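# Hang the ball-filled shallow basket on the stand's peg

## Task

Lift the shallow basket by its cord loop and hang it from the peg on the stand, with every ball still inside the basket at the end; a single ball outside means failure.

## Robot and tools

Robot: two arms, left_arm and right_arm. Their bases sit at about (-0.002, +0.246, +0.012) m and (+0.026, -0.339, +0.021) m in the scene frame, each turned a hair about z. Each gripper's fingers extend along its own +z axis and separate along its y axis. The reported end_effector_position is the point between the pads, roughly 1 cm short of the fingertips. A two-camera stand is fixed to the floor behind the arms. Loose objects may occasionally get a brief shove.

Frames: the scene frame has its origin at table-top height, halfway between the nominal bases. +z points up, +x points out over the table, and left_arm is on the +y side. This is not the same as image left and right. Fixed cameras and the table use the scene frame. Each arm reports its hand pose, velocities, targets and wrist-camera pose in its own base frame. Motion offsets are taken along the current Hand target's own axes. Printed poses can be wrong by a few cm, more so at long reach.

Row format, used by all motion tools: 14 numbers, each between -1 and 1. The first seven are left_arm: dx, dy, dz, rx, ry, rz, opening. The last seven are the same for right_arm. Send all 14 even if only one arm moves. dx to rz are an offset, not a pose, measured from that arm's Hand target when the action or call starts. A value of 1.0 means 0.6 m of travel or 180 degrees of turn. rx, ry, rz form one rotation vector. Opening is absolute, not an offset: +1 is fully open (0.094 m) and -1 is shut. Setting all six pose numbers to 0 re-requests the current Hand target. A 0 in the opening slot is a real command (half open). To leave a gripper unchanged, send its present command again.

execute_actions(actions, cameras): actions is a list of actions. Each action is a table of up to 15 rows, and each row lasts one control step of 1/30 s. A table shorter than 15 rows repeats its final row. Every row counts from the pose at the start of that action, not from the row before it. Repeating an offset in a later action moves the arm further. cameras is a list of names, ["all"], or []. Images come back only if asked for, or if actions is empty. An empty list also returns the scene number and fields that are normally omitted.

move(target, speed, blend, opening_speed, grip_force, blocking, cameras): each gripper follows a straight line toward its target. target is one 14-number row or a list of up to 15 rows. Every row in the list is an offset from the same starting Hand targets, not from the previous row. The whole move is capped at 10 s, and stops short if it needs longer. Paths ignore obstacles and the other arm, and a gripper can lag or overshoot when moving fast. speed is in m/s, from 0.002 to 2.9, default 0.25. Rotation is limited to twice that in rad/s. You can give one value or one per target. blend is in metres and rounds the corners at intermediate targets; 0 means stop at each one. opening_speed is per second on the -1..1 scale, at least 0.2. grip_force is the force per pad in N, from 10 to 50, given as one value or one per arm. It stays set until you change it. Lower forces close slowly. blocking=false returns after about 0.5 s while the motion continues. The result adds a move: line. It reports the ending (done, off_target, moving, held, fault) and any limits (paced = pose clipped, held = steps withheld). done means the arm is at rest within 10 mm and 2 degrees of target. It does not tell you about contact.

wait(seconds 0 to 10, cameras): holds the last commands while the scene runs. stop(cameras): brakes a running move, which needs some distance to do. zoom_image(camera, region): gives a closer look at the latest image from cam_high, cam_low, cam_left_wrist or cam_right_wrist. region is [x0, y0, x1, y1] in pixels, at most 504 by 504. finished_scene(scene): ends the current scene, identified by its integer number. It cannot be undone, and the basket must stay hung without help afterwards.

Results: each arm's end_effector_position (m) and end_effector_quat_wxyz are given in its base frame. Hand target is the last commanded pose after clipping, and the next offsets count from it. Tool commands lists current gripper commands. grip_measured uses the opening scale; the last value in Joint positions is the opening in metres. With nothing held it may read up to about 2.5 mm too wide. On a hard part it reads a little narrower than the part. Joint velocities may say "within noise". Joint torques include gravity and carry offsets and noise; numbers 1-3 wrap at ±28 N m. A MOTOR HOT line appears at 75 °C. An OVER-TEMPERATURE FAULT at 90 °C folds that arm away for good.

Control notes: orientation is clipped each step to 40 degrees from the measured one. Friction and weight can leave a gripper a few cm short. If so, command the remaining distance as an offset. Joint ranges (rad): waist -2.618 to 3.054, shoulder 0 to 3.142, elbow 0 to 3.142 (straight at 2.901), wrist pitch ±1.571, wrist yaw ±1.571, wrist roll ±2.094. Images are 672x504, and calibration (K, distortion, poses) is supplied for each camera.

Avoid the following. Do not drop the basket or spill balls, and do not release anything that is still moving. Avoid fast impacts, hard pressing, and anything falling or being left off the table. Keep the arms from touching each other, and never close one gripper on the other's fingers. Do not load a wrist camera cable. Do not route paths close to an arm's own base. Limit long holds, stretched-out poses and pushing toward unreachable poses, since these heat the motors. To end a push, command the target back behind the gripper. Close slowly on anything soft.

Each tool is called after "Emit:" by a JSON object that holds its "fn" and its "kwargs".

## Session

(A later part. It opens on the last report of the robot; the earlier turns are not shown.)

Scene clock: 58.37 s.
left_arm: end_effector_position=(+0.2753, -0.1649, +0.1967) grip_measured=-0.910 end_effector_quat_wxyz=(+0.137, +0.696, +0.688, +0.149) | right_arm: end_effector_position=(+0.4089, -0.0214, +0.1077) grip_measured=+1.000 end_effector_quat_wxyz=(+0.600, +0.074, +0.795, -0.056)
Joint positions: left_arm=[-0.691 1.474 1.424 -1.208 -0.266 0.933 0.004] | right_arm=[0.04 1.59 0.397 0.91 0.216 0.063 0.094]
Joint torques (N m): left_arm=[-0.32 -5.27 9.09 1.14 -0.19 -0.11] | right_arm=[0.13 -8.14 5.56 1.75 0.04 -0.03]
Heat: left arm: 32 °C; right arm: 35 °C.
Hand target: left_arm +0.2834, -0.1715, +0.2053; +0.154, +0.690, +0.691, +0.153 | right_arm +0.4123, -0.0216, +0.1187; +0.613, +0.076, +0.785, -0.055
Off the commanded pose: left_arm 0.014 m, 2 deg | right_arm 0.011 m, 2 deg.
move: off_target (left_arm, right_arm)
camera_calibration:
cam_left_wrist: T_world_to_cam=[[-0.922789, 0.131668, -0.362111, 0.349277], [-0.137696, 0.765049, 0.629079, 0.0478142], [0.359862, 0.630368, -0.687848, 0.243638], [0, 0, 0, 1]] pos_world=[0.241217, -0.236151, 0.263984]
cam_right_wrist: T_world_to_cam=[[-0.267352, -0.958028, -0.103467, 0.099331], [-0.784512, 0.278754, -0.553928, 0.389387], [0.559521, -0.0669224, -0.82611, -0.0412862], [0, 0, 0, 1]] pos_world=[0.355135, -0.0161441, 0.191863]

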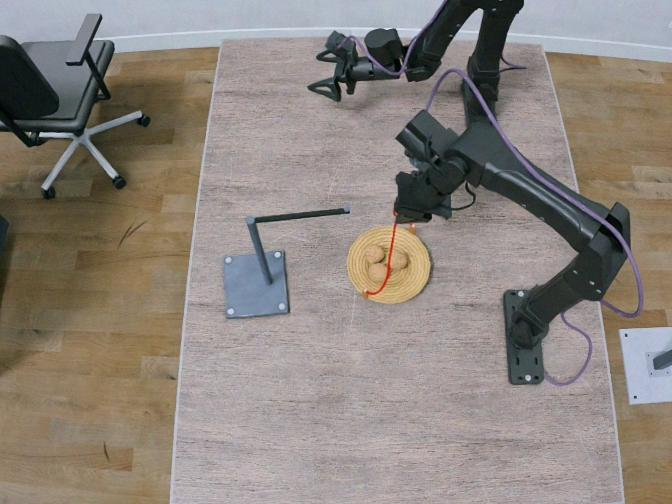

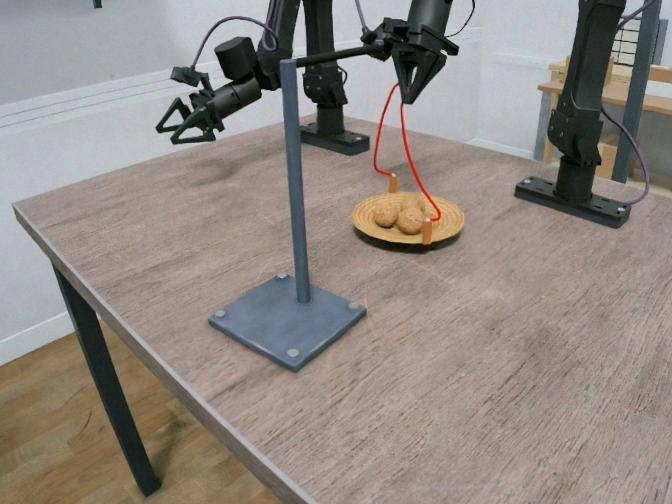

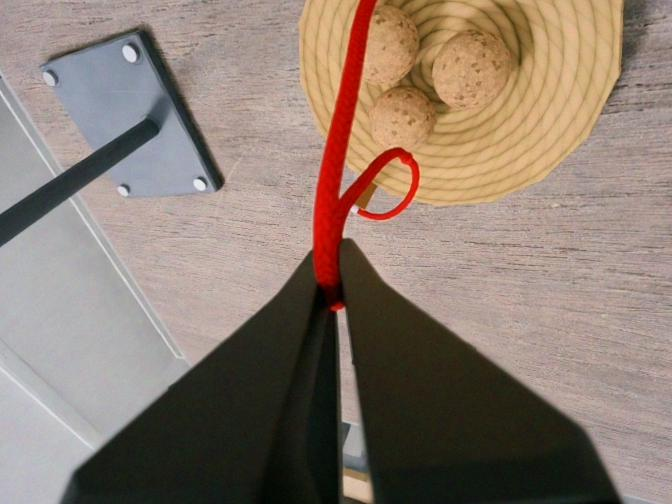

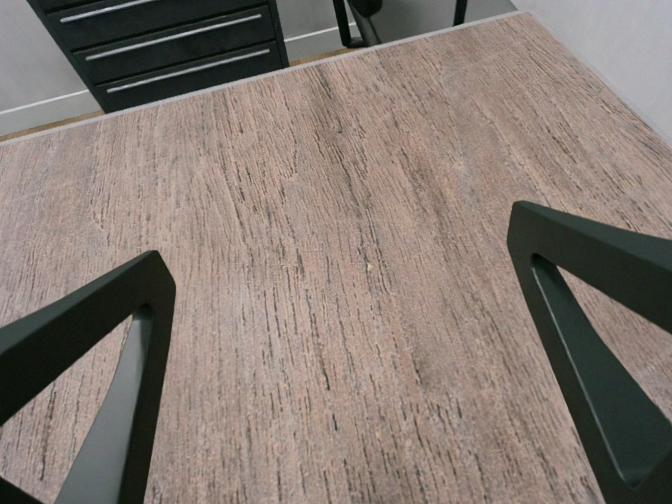

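Emit:
{"fn": "move", "kwargs": {"target": [0,0.024,-0.052,0,0,0,-1,0,0,0,0,0,0,1], "cameras": ["cam_high","cam_low","cam_left_wrist"], "speed": 0.05}}

Emit:
{"fn": "zoom_image", "kwargs": {"camera": "cam_low", "region": [300, 20, 550, 270]}}

Emit:
{"fn": "zoom_image", "kwargs": {"camera": "cam_high", "region": [330, 180, 456, 306]}}

Scene clock: 60.00 s.
left_arm: end_effector_position=(+0.2781, -0.1672, +0.2317) grip_measured=-0.910 end_effector_quat_wxyz=(+0.143, +0.695, +0.689, +0.149) | right_arm: end_effector_position=(+0.4089, -0.0214, +0.1077) grip_measured=+1.000 end_effector_quat_wxyz=(+0.600, +0.074, +0.795, -0.056)
Joint positions: left_arm=[-0.691 1.512 1.599 -1.334 -0.267 0.933 0.004] | right_arm=[0.04 1.59 0.397 0.91 0.216 0.063 0.094]
Joint torques (N m): left_arm=[-0.34 -5.52 8.96 1.03 -0.2 -0.11] | right_arm=[-0.09 -8.14 5.49 1.76 0.03 -0.04]
Heat: left arm: 32 °C; right arm: 35 °C.
Hand target: left_arm +0.2832, -0.1715, +0.2396; +0.154, +0.690, +0.691, +0.153 | right_arm +0.4123, -0.0216, +0.1187; +0.613, +0.076, +0.785, -0.055
Off the commanded pose: left_arm 0.010 m, 2 deg | right_arm 0.011 m, 2 deg.
move: off_target (right_arm)
camera_calibration:
cam_left_wrist: T_world_to_cam=[[-0.919625, 0.128695, -0.371116, 0.365616], [-0.14356, 0.769321, 0.622524, 0.0318222], [0.365623, 0.625766, -0.689011, 0.266088], [0, 0, 0, 1]] pos_world=[0.24351, -0.238043, 0.299214]
Images, in order (width x height): cam_high 672x504, cam_low 672x504, cam_left_wrist 672x504.

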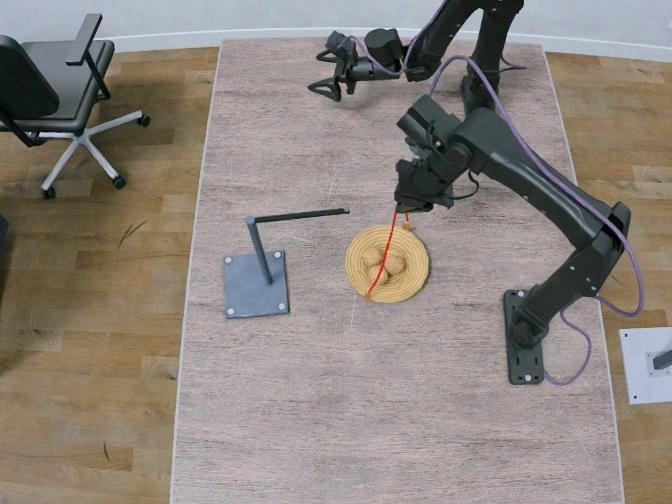

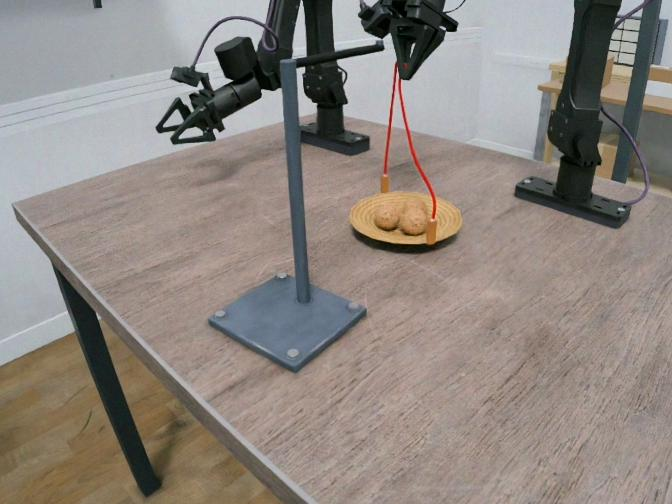

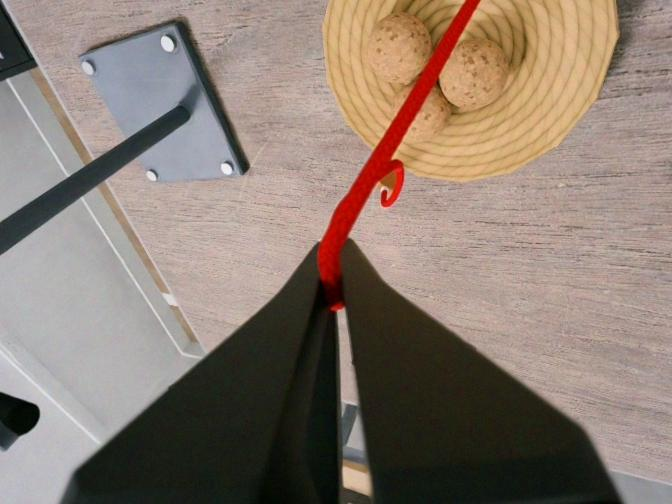

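Scaled by 2.016.

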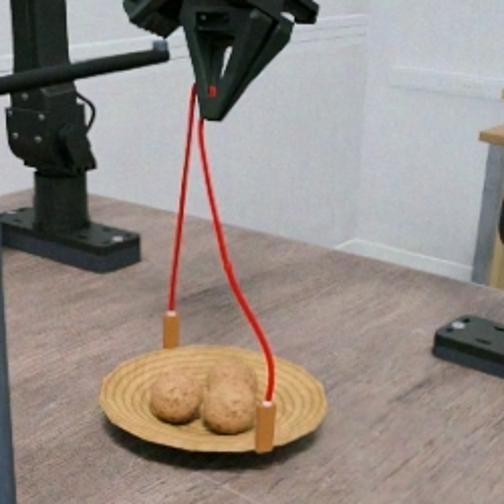

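Scaled by 4.000.

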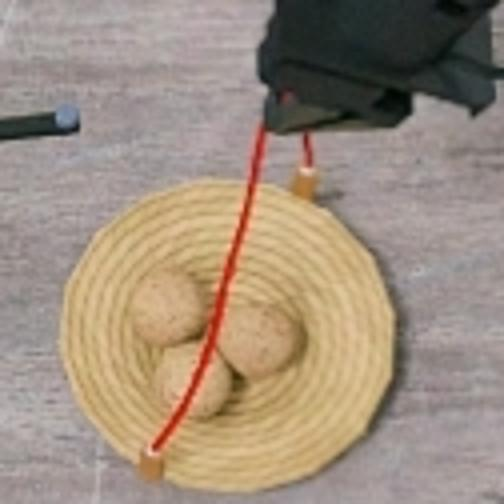

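Emit:
{"fn": "move", "kwargs": {"target": [0,0.007,-0.015,0,0,0,-1,0,0,0,0,0,0,1], "cameras": ["cam_high","cam_low","cam_left_wrist"], "speed": 0.02}}

Emit:
{"fn": "zoom_image", "kwargs": {"camera": "cam_low", "region": [300, 20, 550, 270]}}

Emit:
{"fn": "zoom_image", "kwargs": {"camera": "cam_high", "region": [330, 180, 456, 306]}}

Scene clock: 61.37 s.
left_arm: end_effector_position=(+0.2775, -0.1667, +0.2404) grip_measured=-0.910 end_effector_quat_wxyz=(+0.140, +0.696, +0.689, +0.149) | right_arm: end_effector_position=(+0.4089, -0.0214, +0.1077) grip_measured=+1.000 end_effector_quat_wxyz=(+0.600, +0.074, +0.795, -0.056)
Joint positions: left_arm=[-0.691 1.527 1.652 -1.379 -0.267 0.933 0.004] | right_arm=[0.04 1.59 0.397 0.91 0.216 0.063 0.094]
Joint torques (N m): left_arm=[-0.32 -5.65 9.11 1.05 -0.2 -0.11] | right_arm=[0.13 -8.09 5.26 1.76 0.08 -0.02]
Heat: left arm: 32 °C; right arm: 35 °C.
Hand target: left_arm +0.2832, -0.1715, +0.2496; +0.154, +0.690, +0.691, +0.153 | right_arm +0.4123, -0.0216, +0.1187; +0.613, +0.076, +0.785, -0.055
Off the commanded pose: left_arm 0.012 m, 2 deg | right_arm 0.011 m, 2 deg.
move: off_target (left_arm, right_arm)
camera_calibration:
cam_left_wrist: T_world_to_cam=[[-0.921572, 0.13023, -0.365713, 0.367667], [-0.140331, 0.766595, 0.62661, 0.0235185], [0.361957, 0.628787, -0.688196, 0.273283], [0, 0, 0, 1]] pos_world=[0.243215, -0.237747, 0.307796]
Images, in order (width x height): cam_high 672x504, cam_low 672x504, cam_left_wrist 672x504.

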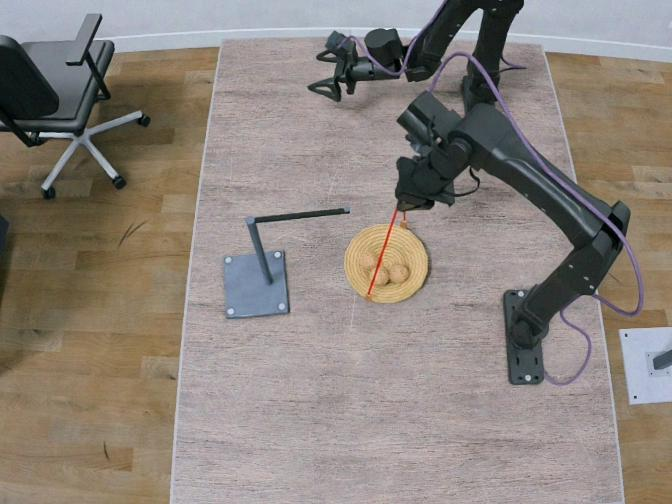

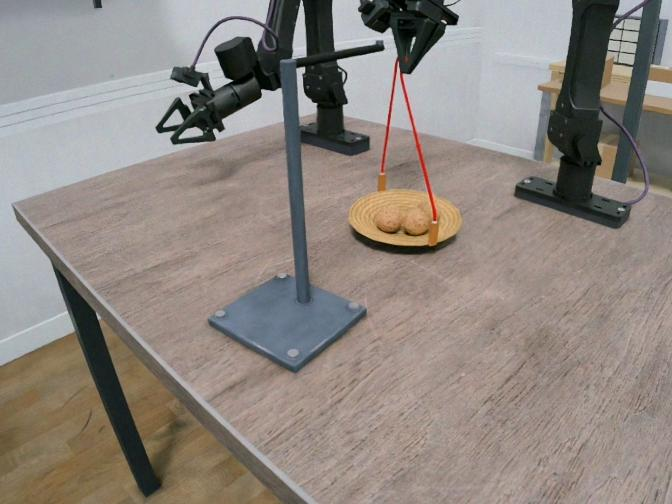

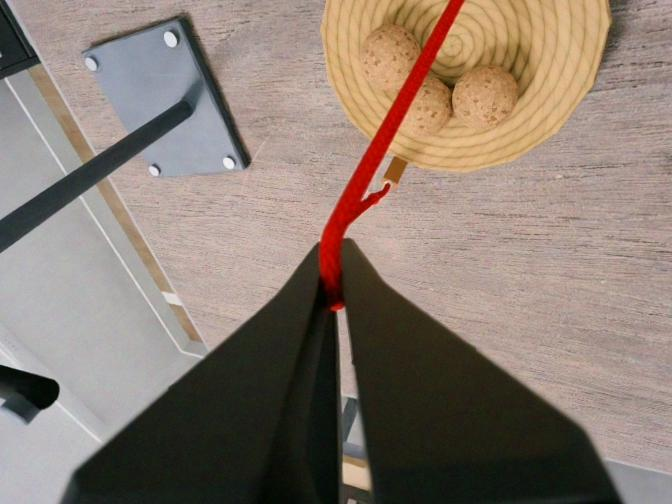

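Scaled by 2.016.

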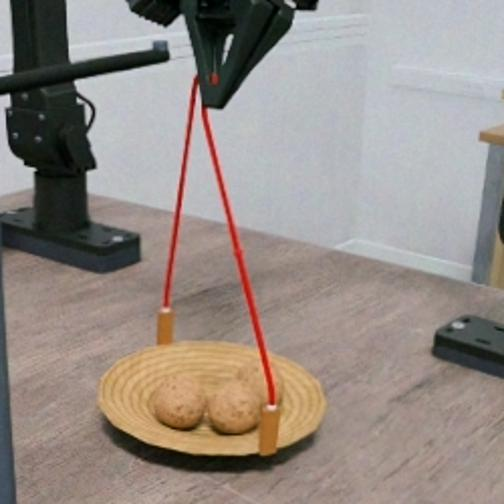

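Scaled by 4.000.

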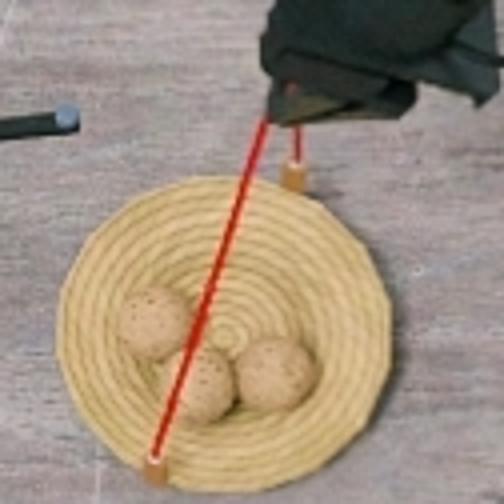

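Emit:
{"fn": "move", "kwargs": {"target": [0,0.007,-0.015,0,0,0,-1,0,0,0,0,0,0,1], "cameras": ["cam_high","cam_low","cam_left_wrist"], "speed": 0.015}}

Emit:
{"fn": "zoom_image", "kwargs": {"camera": "cam_low", "region": [300, 20, 550, 270]}}

Emit:
{"fn": "zoom_image", "kwargs": {"camera": "cam_high", "region": [330, 180, 456, 306]}}

Scene clock: 62.70 s.
left_arm: end_effector_position=(+0.2767, -0.1660, +0.2491) grip_measured=-0.910 end_effector_quat_wxyz=(+0.136, +0.697, +0.689, +0.149) | right_arm: end_effector_position=(+0.4089, -0.0214, +0.1077) grip_measured=+1.000 end_effector_quat_wxyz=(+0.600, +0.074, +0.795, -0.056)
Joint positions: left_arm=[-0.691 1.544 1.708 -1.426 -0.267 0.933 0.004] | right_arm=[0.04 1.59 0.397 0.91 0.216 0.063 0.094]
Joint torques (N m): left_arm=[-0.32 -5.82 9.22 1.07 -0.2 -0.11] | right_arm=[0.2 -7.99 5.07 1.77 0.05 0.01]
Heat: left arm: 32 °C; right arm: 35 °C.
Hand target: left_arm +0.2832, -0.1715, +0.2594; +0.154, +0.690, +0.691, +0.153 | right_arm +0.4123, -0.0216, +0.1187; +0.613, +0.076, +0.785, -0.055
Off the commanded pose: left_arm 0.013 m, 2 deg | right_arm 0.011 m, 2 deg.
move: off_target (left_arm, right_arm)
camera_calibration:
cam_left_wrist: T_world_to_cam=[[-0.9238, 0.132155, -0.359344, 0.369477], [-0.136377, 0.763408, 0.631355, 0.0146568], [0.357763, 0.632252, -0.687214, 0.280639], [0, 0, 0, 1]] pos_world=[0.24292, -0.237452, 0.316375]
Images, in order (width x height): cam_high 672x504, cam_low 672x504, cam_left_wrist 672x504.

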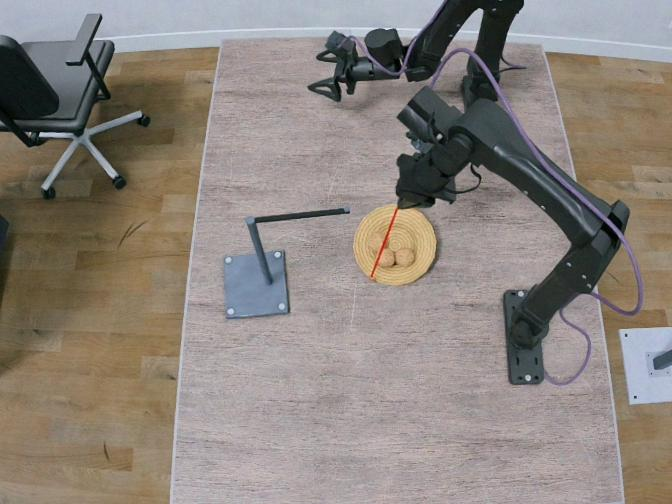

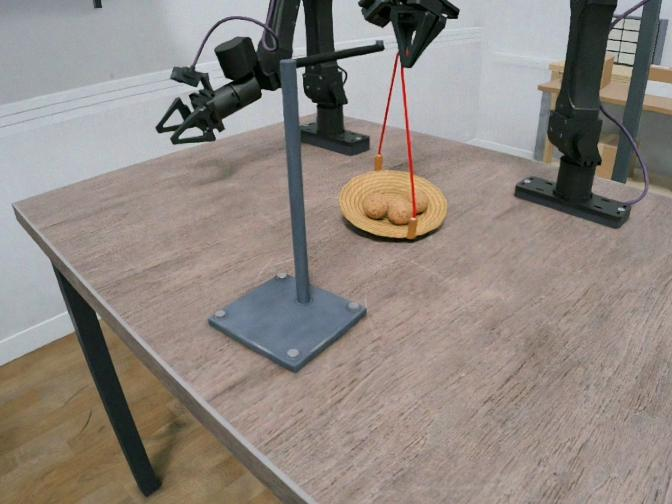

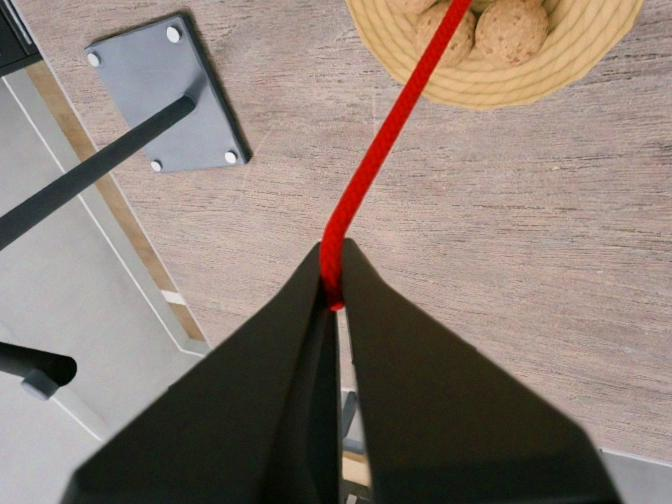

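Scaled by 2.016.

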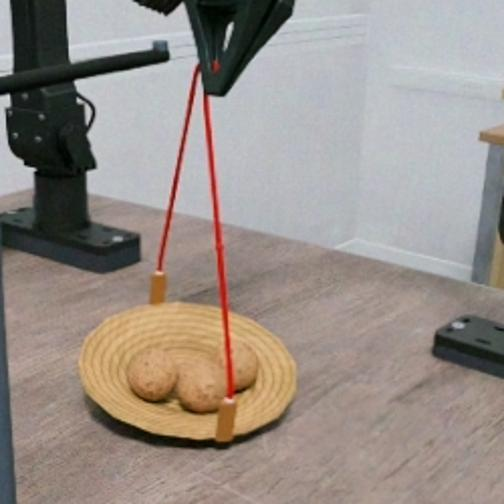

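Scaled by 4.000.

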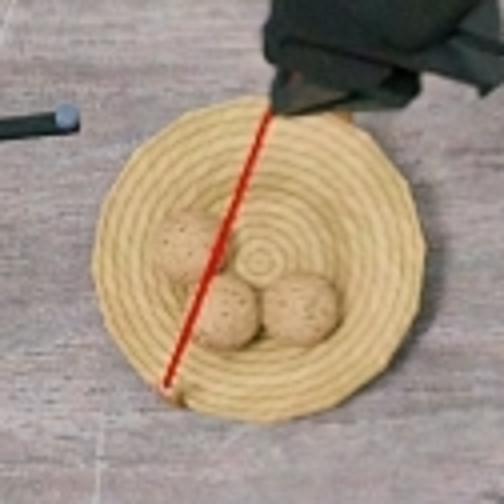

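Emit:
{"fn": "move", "kwargs": {"target": [[0,-0.014,0.030,0,0,0,-1,0,0,0,0,0,0,1],[0,-0.035,0.075,0,0,0,-1,0,0,0,0,0,0,1]], "speed": [0.02,0.06]}}

Emit:
{"fn": "move", "kwargs": {"target": [0,0,0,-0.361,0,0,-1,0,0,0,0,0,0,1], "speed": 0.25, "cameras": ["cam_high","cam_low","cam_left_wrist"]}}

Emit:
{"fn": "zoom_image", "kwargs": {"camera": "cam_low", "region": [300, 20, 550, 270]}}

Scene clock: 66.63 s.
left_arm: end_effector_position=(+0.2844, -0.1723, +0.1984) grip_measured=-0.910 end_effector_quat_wxyz=(+0.130, +0.697, +0.689, +0.148) | right_arm: end_effector_position=(+0.4089, -0.0214, +0.1077) grip_measured=+1.000 end_effector_quat_wxyz=(+0.600, +0.074, +0.795, -0.056)
Joint positions: left_arm=[-0.691 1.533 1.49 -1.23 -0.267 0.932 0.004] | right_arm=[0.04 1.59 0.397 0.91 0.216 0.063 0.094]
Joint torques (N m): left_arm=[-0.32 -10.61 5.12 1.16 -0.2 -0.11] | right_arm=[-0.09 -8.34 5.53 1.76 0.08 -0.03]
Heat: left arm: 32 °C; right arm: 35 °C.
Hand target: left_arm +0.2833, -0.1715, +0.2099; +0.154, +0.690, +0.691, +0.153 | right_arm +0.4123, -0.0216, +0.1187; +0.613, +0.076, +0.785, -0.055
Off the commanded pose: left_arm 0.011 m, 3 deg | right_arm 0.011 m, 2 deg.
move: off_target (left_arm, right_arm)

Scene clock: 70.23 s.
left_arm: end_effector_position=(+0.2832, -0.1723, +0.2108) grip_measured=-0.910 end_effector_quat_wxyz=(+0.497, +0.504, +0.499, +0.501) | right_arm: end_effector_position=(+0.4089, -0.0214, +0.1077) grip_measured=+1.000 end_effector_quat_wxyz=(+0.600, +0.074, +0.795, -0.056)
Joint positions: left_arm=[-1.038 1.226 0.327 0.888 -1.037 1.57 0.004] | right_arm=[0.04 1.59 0.397 0.91 0.216 0.063 0.094]
Joint torques (N m): left_arm=[0.09 -2.95 4.85 2.07 0 -0.03] | right_arm=[-0.2 -8.16 5.46 1.79 0 -0.01]
Heat: left arm: 32 °C; right arm: 35 °C.
Hand target: left_arm +0.2832, -0.1716, +0.2098; +0.501, +0.499, +0.501, +0.500 | right_arm +0.4123, -0.0216, +0.1187; +0.613, +0.076, +0.785, -0.055
Off the commanded pose: left_arm 0.001 m, 1 deg | right_arm 0.011 m, 2 deg.
move: off_target (right_arm)
camera_calibration:
cam_left_wrist: T_world_to_cam=[[-0.0373559, 0.126313, -0.991287, 0.243679], [-0.620751, 0.774445, 0.122075, 0.290941], [0.783117, 0.619903, 0.0494789, -0.0218746], [0, 0, 0, 1]] pos_world=[0.206835, -0.242537, 0.207122]
Images, in order (width x height): cam_high 672x504, cam_low 672x504, cam_left_wrist 672x504.

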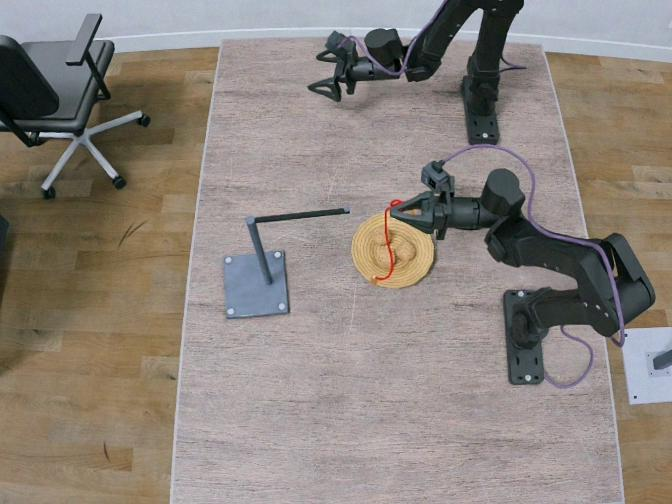

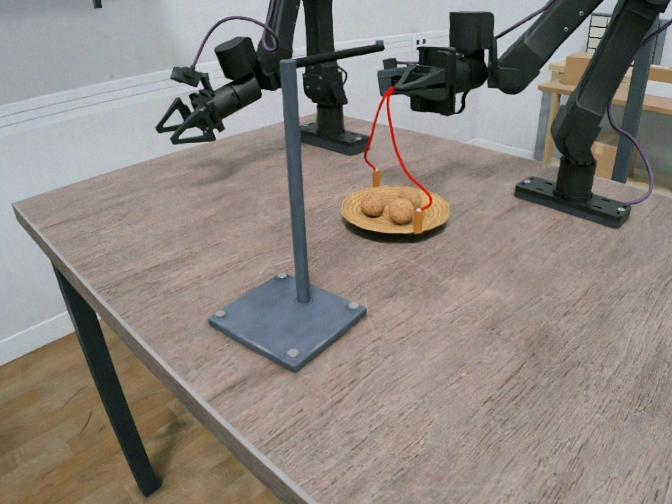

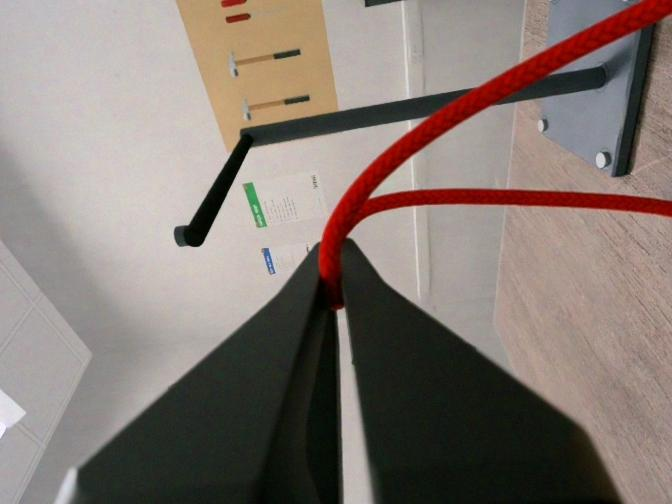

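Scaled by 2.016.

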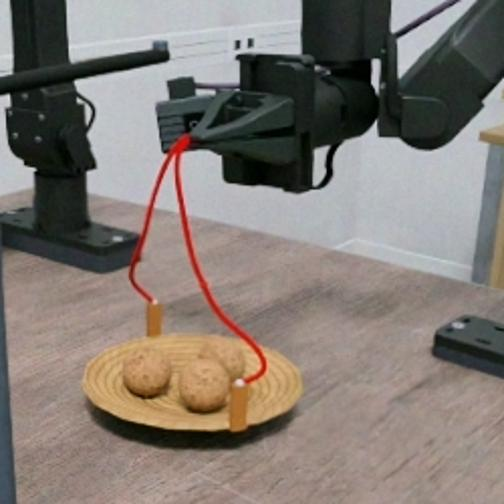

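Emit:
{"fn": "move", "kwargs": {"target": [-0.047,-0.01,0.03,-0.1,0,0,-1,0,0,0,0,0,0,1], "speed": 0.1, "cameras": ["cam_low"]}}

Emit:
{"fn": "move", "kwargs": {"target": [0,0,0,0,0,0,-0.7,0,0,0,0,0,0,1], "opening_speed": 0.3, "cameras": ["cam_high","cam_low","cam_left_wrist"]}}

Emit:
{"fn": "zoom_image", "kwargs": {"camera": "cam_low", "region": [300, 20, 550, 270]}}

Scene clock: 72.87 s.
left_arm: end_effector_position=(+0.2983, -0.1967, +0.1840) grip_measured=-0.910 end_effector_quat_wxyz=(+0.502, +0.509, +0.446, +0.538) | right_arm: end_effector_position=(+0.4089, -0.0214, +0.1077) grip_measured=+1.000 end_effector_quat_wxyz=(+0.600, +0.074, +0.795, -0.056)
Joint positions: left_arm=[-1.019 1.64 0.311 1.479 -0.982 1.797 0.004] | right_arm=[0.04 1.59 0.397 0.91 0.216 0.063 0.094]
Joint torques (N m): left_arm=[0.43 -4.63 6.09 2.89 0.18 -0.06] | right_arm=[-0.06 -8.29 5.6 1.81 0.06 -0.04]
Heat: left arm: 32 °C; right arm: 35 °C.
Hand target: left_arm +0.3012, -0.1998, +0.2040; +0.573, +0.415, +0.416, +0.572 | right_arm +0.4123, -0.0216, +0.1187; +0.613, +0.076, +0.785, -0.055
Off the commanded pose: left_arm 0.020 m, 14 deg | right_arm 0.011 m, 2 deg.
joint sent to its limit (left arm) — joint 4 (wrist pitch), upper limit. The joint targets are off in orientation, not in position.
move: off_target (left_arm, right_arm)
Images, in order (width x height): cam_low 672x504.

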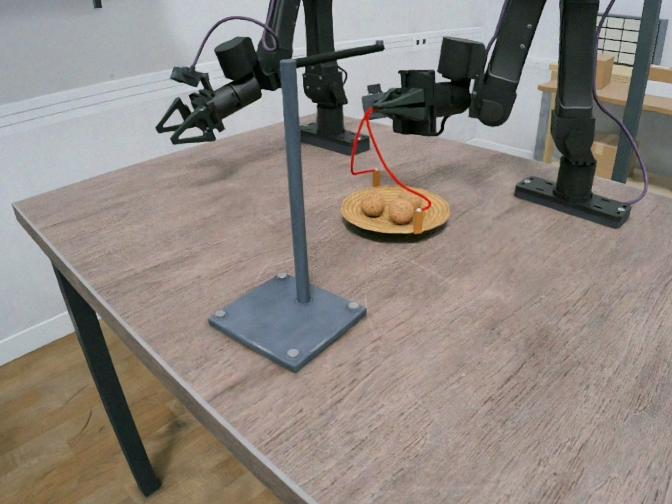

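Scene clock: 74.07 s.
left_arm: end_effector_position=(+0.2983, -0.1969, +0.1840) grip_measured=-0.702 end_effector_quat_wxyz=(+0.502, +0.510, +0.446, +0.538) | right_arm: end_effector_position=(+0.4089, -0.0214, +0.1077) grip_measured=+1.000 end_effector_quat_wxyz=(+0.600, +0.074, +0.795, -0.056)
Joint positions: left_arm=[-1.019 1.64 0.311 1.479 -0.981 1.797 0.014] | right_arm=[0.04 1.59 0.397 0.91 0.216 0.063 0.094]
Joint torques (N m): left_arm=[0.43 -4.63 6.09 2.89 0.16 -0.05] | right_arm=[0.05 -8.18 5.53 1.79 0.06 0.01]
Heat: left arm: 32 °C; right arm: 35 °C.
Hand target: left_arm +0.3012, -0.1998, +0.2040; +0.572, +0.415, +0.416, +0.572 | right_arm +0.4123, -0.0216, +0.1187; +0.613, +0.076, +0.785, -0.055
Off the commanded pose: left_arm 0.020 m, 14 deg | right_arm 0.011 m, 2 deg.
joint sent to its limit (left arm) — joint 4 (wrist pitch), upper limit. The joint targets are off in orientation, not in position.
move: off_target (left_arm, right_arm)
camera_calibration:
cam_left_wrist: T_world_to_cam=[[0.0567882, 0.21537, -0.97488, 0.207243], [-0.610286, 0.780275, 0.136828, 0.318008], [0.790143, 0.587185, 0.175747, -0.0489648], [0, 0, 0, 1]] pos_world=[0.220996, -0.264016, 0.16713]
Images, in order (width x height): cam_high 672x504, cam_low 672x504, cam_left_wrist 672x504.

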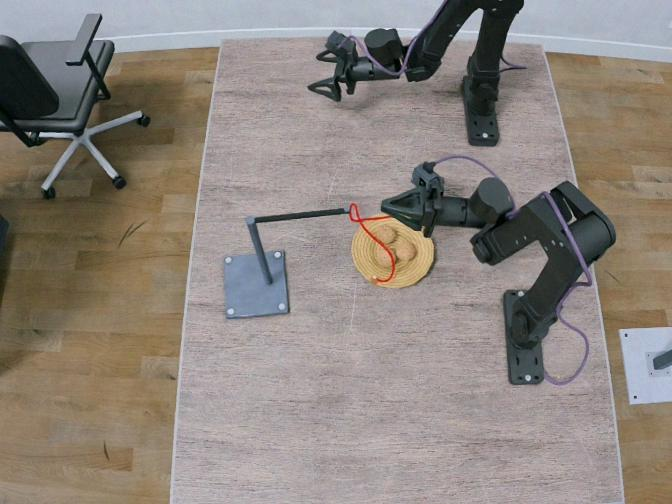

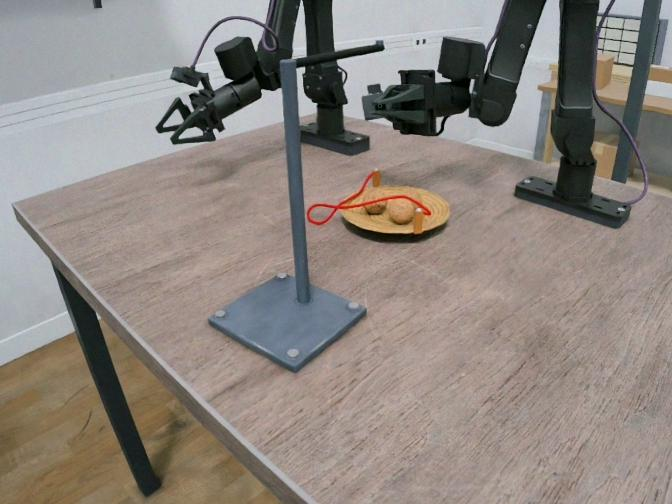

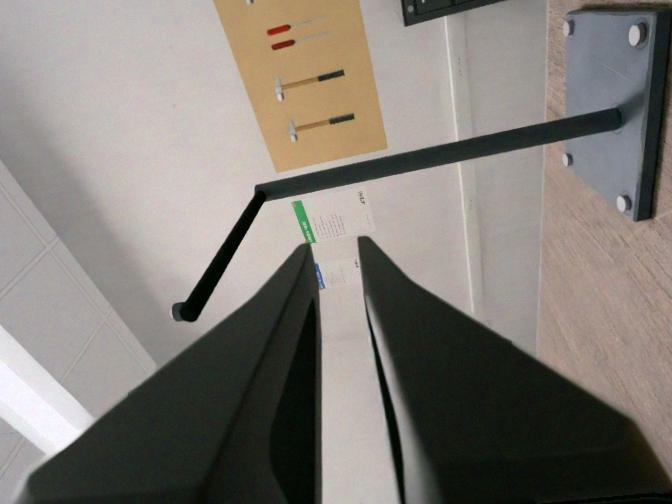

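Scaled by 2.016.

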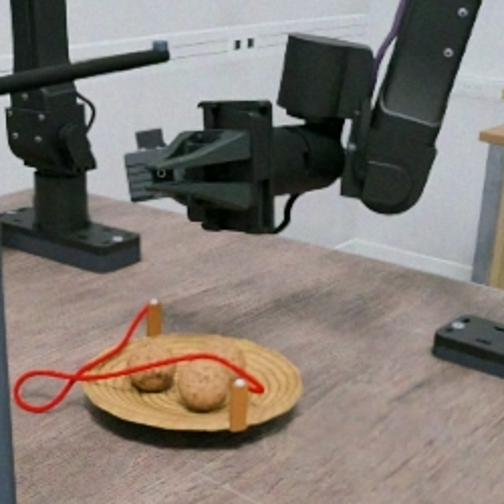

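Emit:
{"fn": "move", "kwargs": {"target": [-0.125,-0.05,0.078,0.565,-0.234,0.170,0,0,0,0,0,0,0,1], "speed": 0.15, "cameras": ["cam_high","cam_low","cam_left_wrist"]}}

Emit:
{"fn": "zoom_image", "kwargs": {"camera": "cam_low", "region": [280, 120, 480, 270]}}

Emit:
{"fn": "zoom_image", "kwargs": {"camera": "cam_high", "region": [310, 180, 436, 306]}}

Scene clock: 81.70 s.
left_arm: end_effector_position=(+0.3522, -0.2718, +0.1910) grip_measured=-0.002 end_effector_quat_wxyz=(+0.077, +0.918, +0.385, +0.051) | right_arm: end_effector_position=(+0.4089, -0.0214, +0.1077) grip_measured=+1.000 end_effector_quat_wxyz=(+0.600, +0.074, +0.795, -0.056)
Joint positions: left_arm=[-0.666 2.163 2.33 -1.553 -0.015 1.684 0.047] | right_arm=[0.04 1.59 0.397 0.91 0.216 0.063 0.094]
Joint torques (N m): left_arm=[0.38 -10.24 8.28 0.66 0.17 0.07] | right_arm=[0.05 -8.47 5.44 1.77 0.11 -0.02]
Heat: left arm: 33 °C; right arm: 35 °C.
Hand target: left_arm +0.3551, -0.2748, +0.1900; +0.001, +0.924, +0.383, +0.000 | right_arm +0.4123, -0.0216, +0.1187; +0.613, +0.076, +0.785, -0.055
Off the commanded pose: left_arm 0.004 m, 11 deg | right_arm 0.011 m, 2 deg.
joint sent to its limit (left arm) — joint 4 (wrist pitch), lower limit. The joint targets are off in orientation, not in position.
move: off_target (left_arm, right_arm)
camera_calibration:
cam_left_wrist: T_world_to_cam=[[-0.615646, 0.77481, -0.143702, 0.457224], [0.524541, 0.539017, 0.659028, -0.156644], [0.588079, 0.33035, -0.738263, 0.127271], [0, 0, 0, 1]] pos_world=[0.288809, -0.311871, 0.262896]
Images, in order (width x height): cam_high 672x504, cam_low 672x504, cam_left_wrist 672x504.

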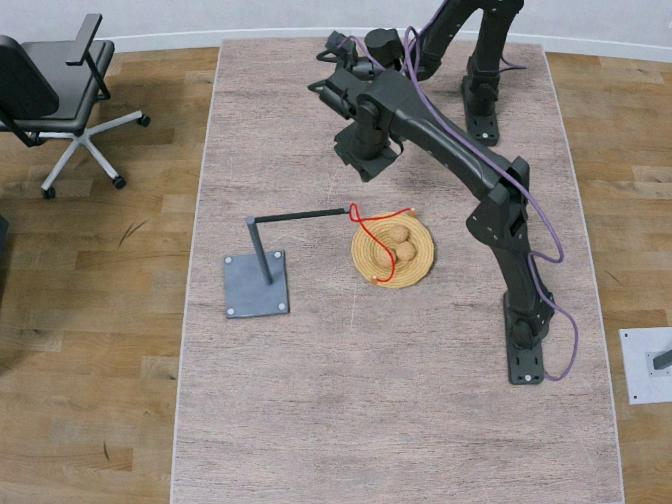

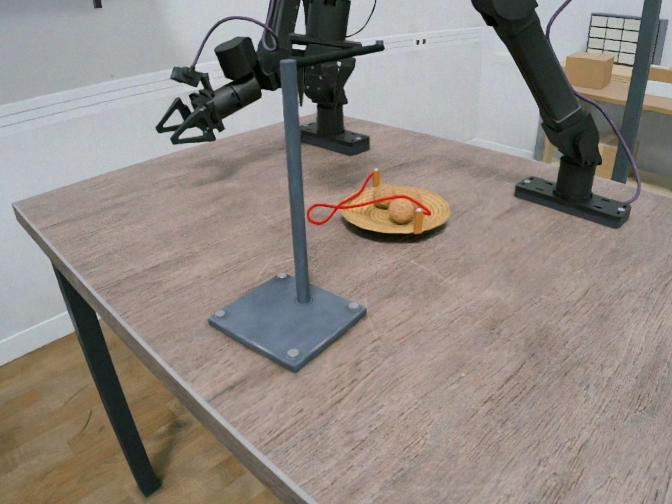

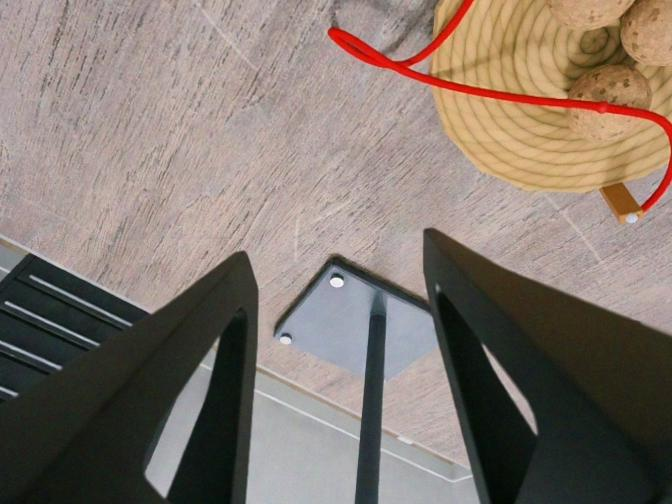

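Scaled by 2.520.

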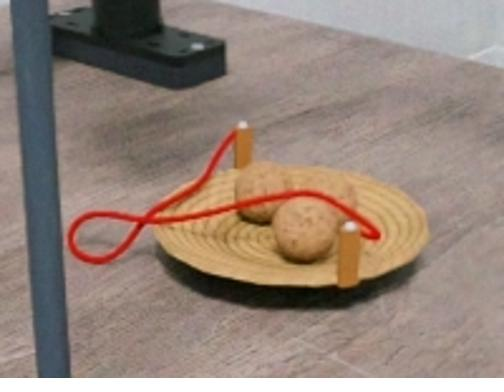

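Scaled by 4.000.

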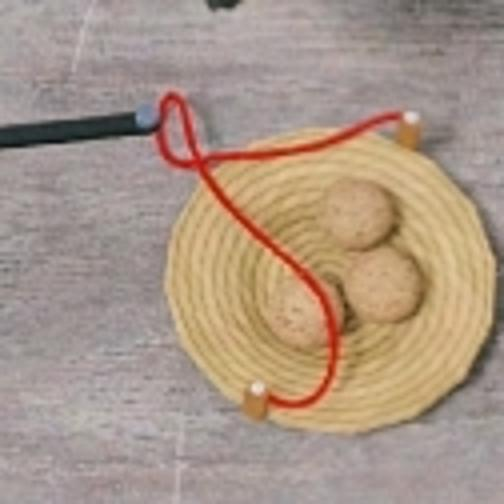

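Emit:
{"fn": "zoom_image", "kwargs": {"camera": "cam_left_wrist", "region": [310, 0, 470, 120]}}

Emit:
{"fn": "zoom_image", "kwargs": {"camera": "cam_high", "region": [340, 195, 380, 225]}}

Emit:
{"fn": "zoom_image", "kwargs": {"camera": "cam_low", "region": [300, 195, 360, 240]}}

Scaled by 3.150.

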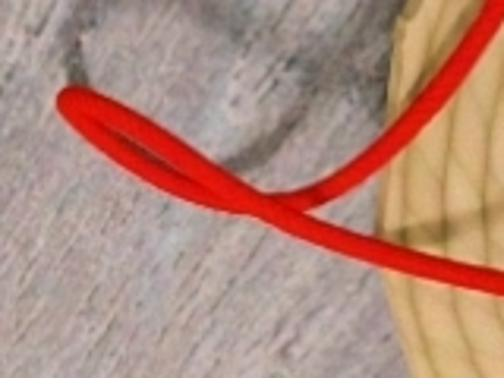

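Scaled by 12.600.

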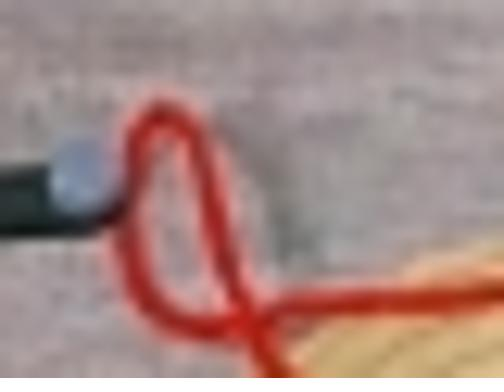

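Scaled by 8.400.

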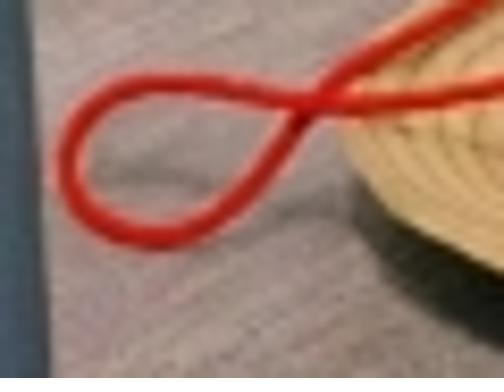

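Emit:
{"fn": "move", "kwargs": {"target": [-0.024,-0.087,0.17,0,0,-0.106,-1,0,0,0,0,0,0,1], "speed": 0.12, "cameras": ["cam_high","cam_low","cam_left_wrist"]}}

Emit:
{"fn": "zoom_image", "kwargs": {"camera": "cam_low", "region": [280, 120, 480, 270]}}

Scene clock: 89.37 s.
left_arm: end_effector_position=(+0.3091, -0.2430, +0.0668) grip_measured=-0.972 end_effector_quat_wxyz=(-0.030, +0.848, +0.530, -0.004) | right_arm: end_effector_position=(+0.4089, -0.0214, +0.1077) grip_measured=+1.000 end_effector_quat_wxyz=(+0.600, +0.074, +0.795, -0.056)
Joint positions: left_arm=[-0.675 2.118 1.77 -1.282 -0.013 1.349 0.001] | right_arm=[0.04 1.59 0.397 0.91 0.216 0.063 0.094]
Joint torques (N m): left_arm=[-0.43 -17.4 4.66 0.4 0.15 -0.06] | right_arm=[0.01 -8.16 5.09 1.76 -0.01 -0.03]
Heat: left arm: 33 °C; right arm: 35 °C.
Hand target: left_arm +0.3080, -0.2483, +0.0879; +0.001, +0.847, +0.531, -0.001 | right_arm +0.4123, -0.0216, +0.1187; +0.613, +0.076, +0.785, -0.055
Off the commanded pose: left_arm 0.022 m, 4 deg | right_arm 0.011 m, 2 deg.
move: off_target (left_arm, right_arm)
camera_calibration:
cam_left_wrist: T_world_to_cam=[[-0.838197, 0.537998, 0.089347, 0.386124], [0.464209, 0.617834, 0.634658, -0.0283001], [0.286243, 0.573445, -0.76761, 0.205638], [0, 0, 0, 1]] pos_world=[0.277923, -0.308171, 0.141311]
Images, in order (width x height): cam_high 672x504, cam_low 672x504, cam_left_wrist 672x504.

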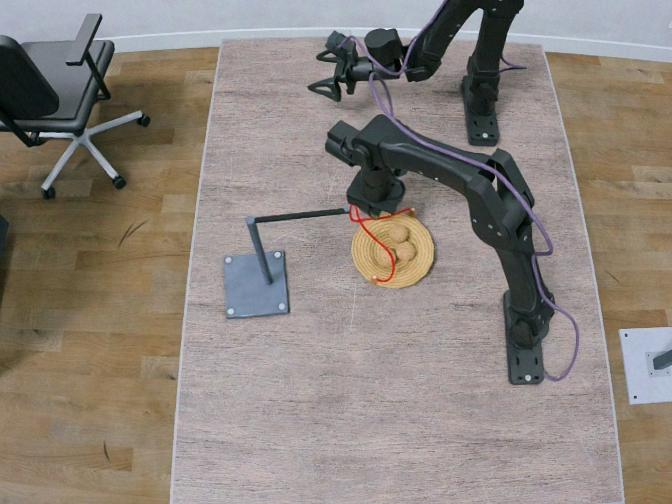

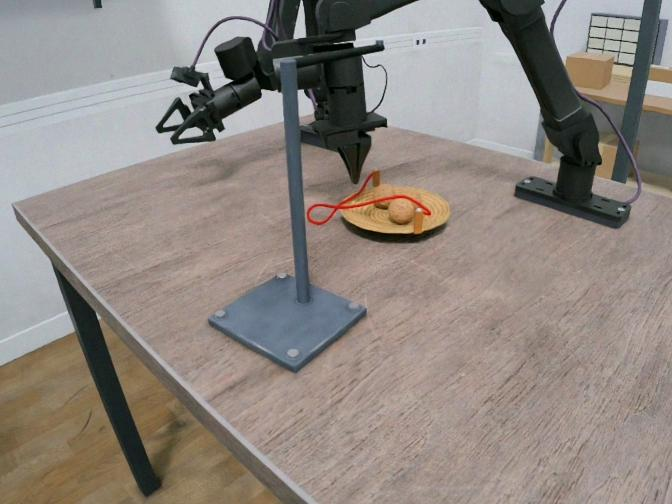

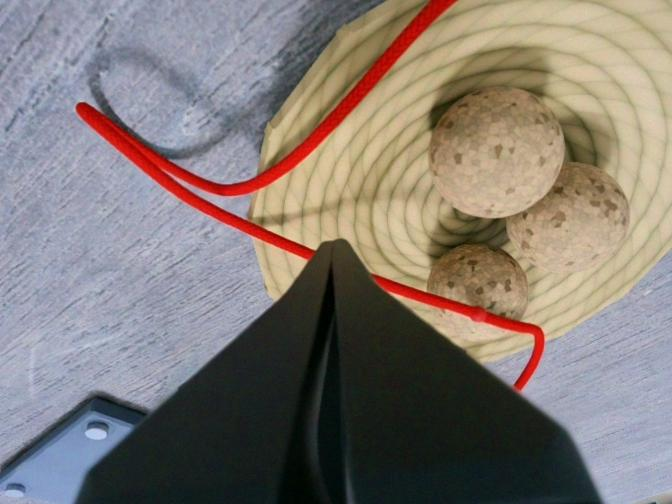

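Scaled by 2.520.

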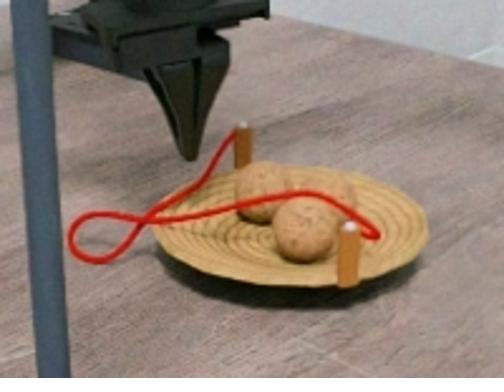

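Emit:
{"fn": "move", "kwargs": {"target": [0,0,0.068,0,0,0,-1,0,0,0,0,0,0,1], "speed": 0.04, "cameras": ["cam_low","cam_left_wrist"]}}

Emit:
{"fn": "zoom_image", "kwargs": {"camera": "cam_low", "region": [280, 120, 480, 270]}}

Scene clock: 91.27 s.
left_arm: end_effector_position=(+0.3093, -0.2432, +0.0352) grip_measured=-0.972 end_effector_quat_wxyz=(-0.019, +0.848, +0.530, +0.000) | right_arm: end_effector_position=(+0.4089, -0.0214, +0.1077) grip_measured=+1.000 end_effector_quat_wxyz=(+0.600, +0.074, +0.795, -0.056)
Joint positions: left_arm=[-0.675 2.117 1.643 -1.132 -0.013 1.348 0.001] | right_arm=[0.04 1.59 0.397 0.91 0.216 0.063 0.094]
Joint velocities: left_arm=[within noise] | right_arm=[-0.017 0.002 0.007 0.007 0.022 -0.154 0]
Joint torques (N m): left_arm=[-0.46 -15.21 4.53 0.45 0.15 -0.07] | right_arm=[0.01 -8.1 5.3 1.8 0.07 -0.03]
Heat: left arm: 34 °C; right arm: 35 °C.
Hand target: left_arm +0.3080, -0.2484, +0.0473; +0.001, +0.847, +0.531, +0.000 | right_arm +0.4123, -0.0216, +0.1187; +0.613, +0.076, +0.785, -0.055
Off the commanded pose: left_arm 0.013 m, 2 deg | right_arm 0.011 m, 2 deg.
move: off_target (left_arm, right_arm)
camera_calibration:
cam_left_wrist: T_world_to_cam=[[-0.840071, 0.538508, 0.0654967, 0.390813], [0.451806, 0.627716, 0.633912, -0.00196813], [0.300253, 0.562123, -0.770627, 0.17443], [0, 0, 0, 1]] pos_world=[0.276826, -0.307271, 0.110071]
Images, in order (width x height): cam_low 672x504, cam_left_wrist 672x504.

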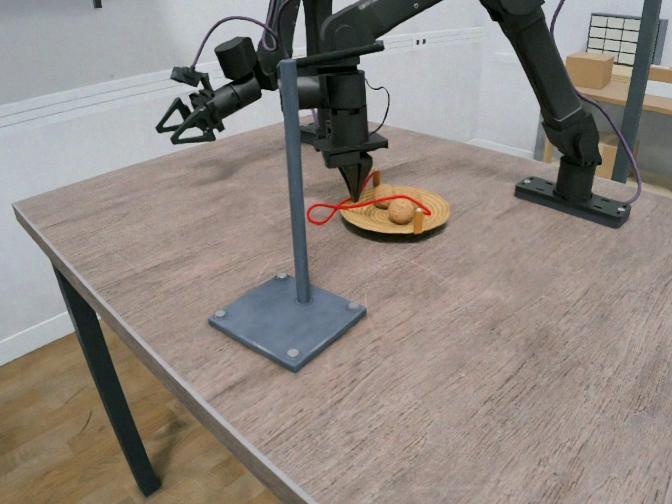

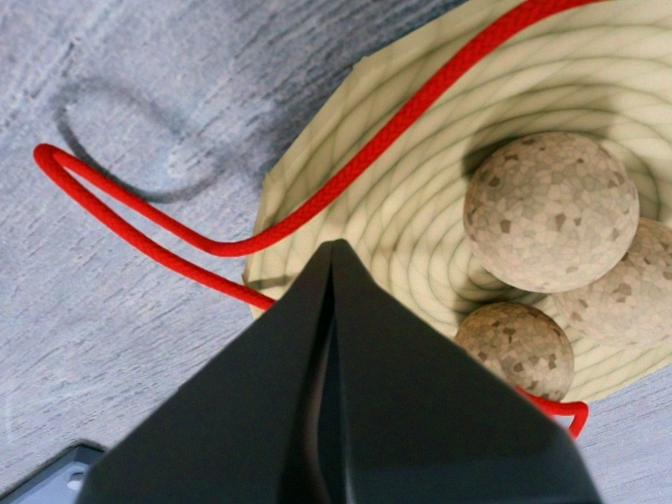

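Scaled by 2.520.

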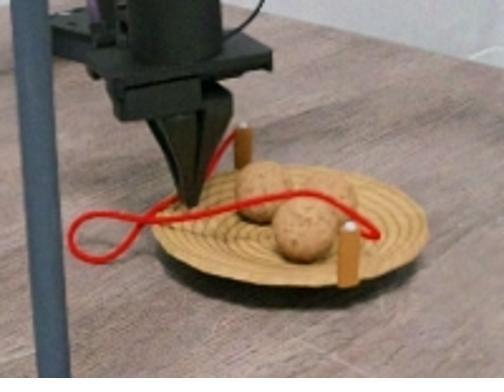

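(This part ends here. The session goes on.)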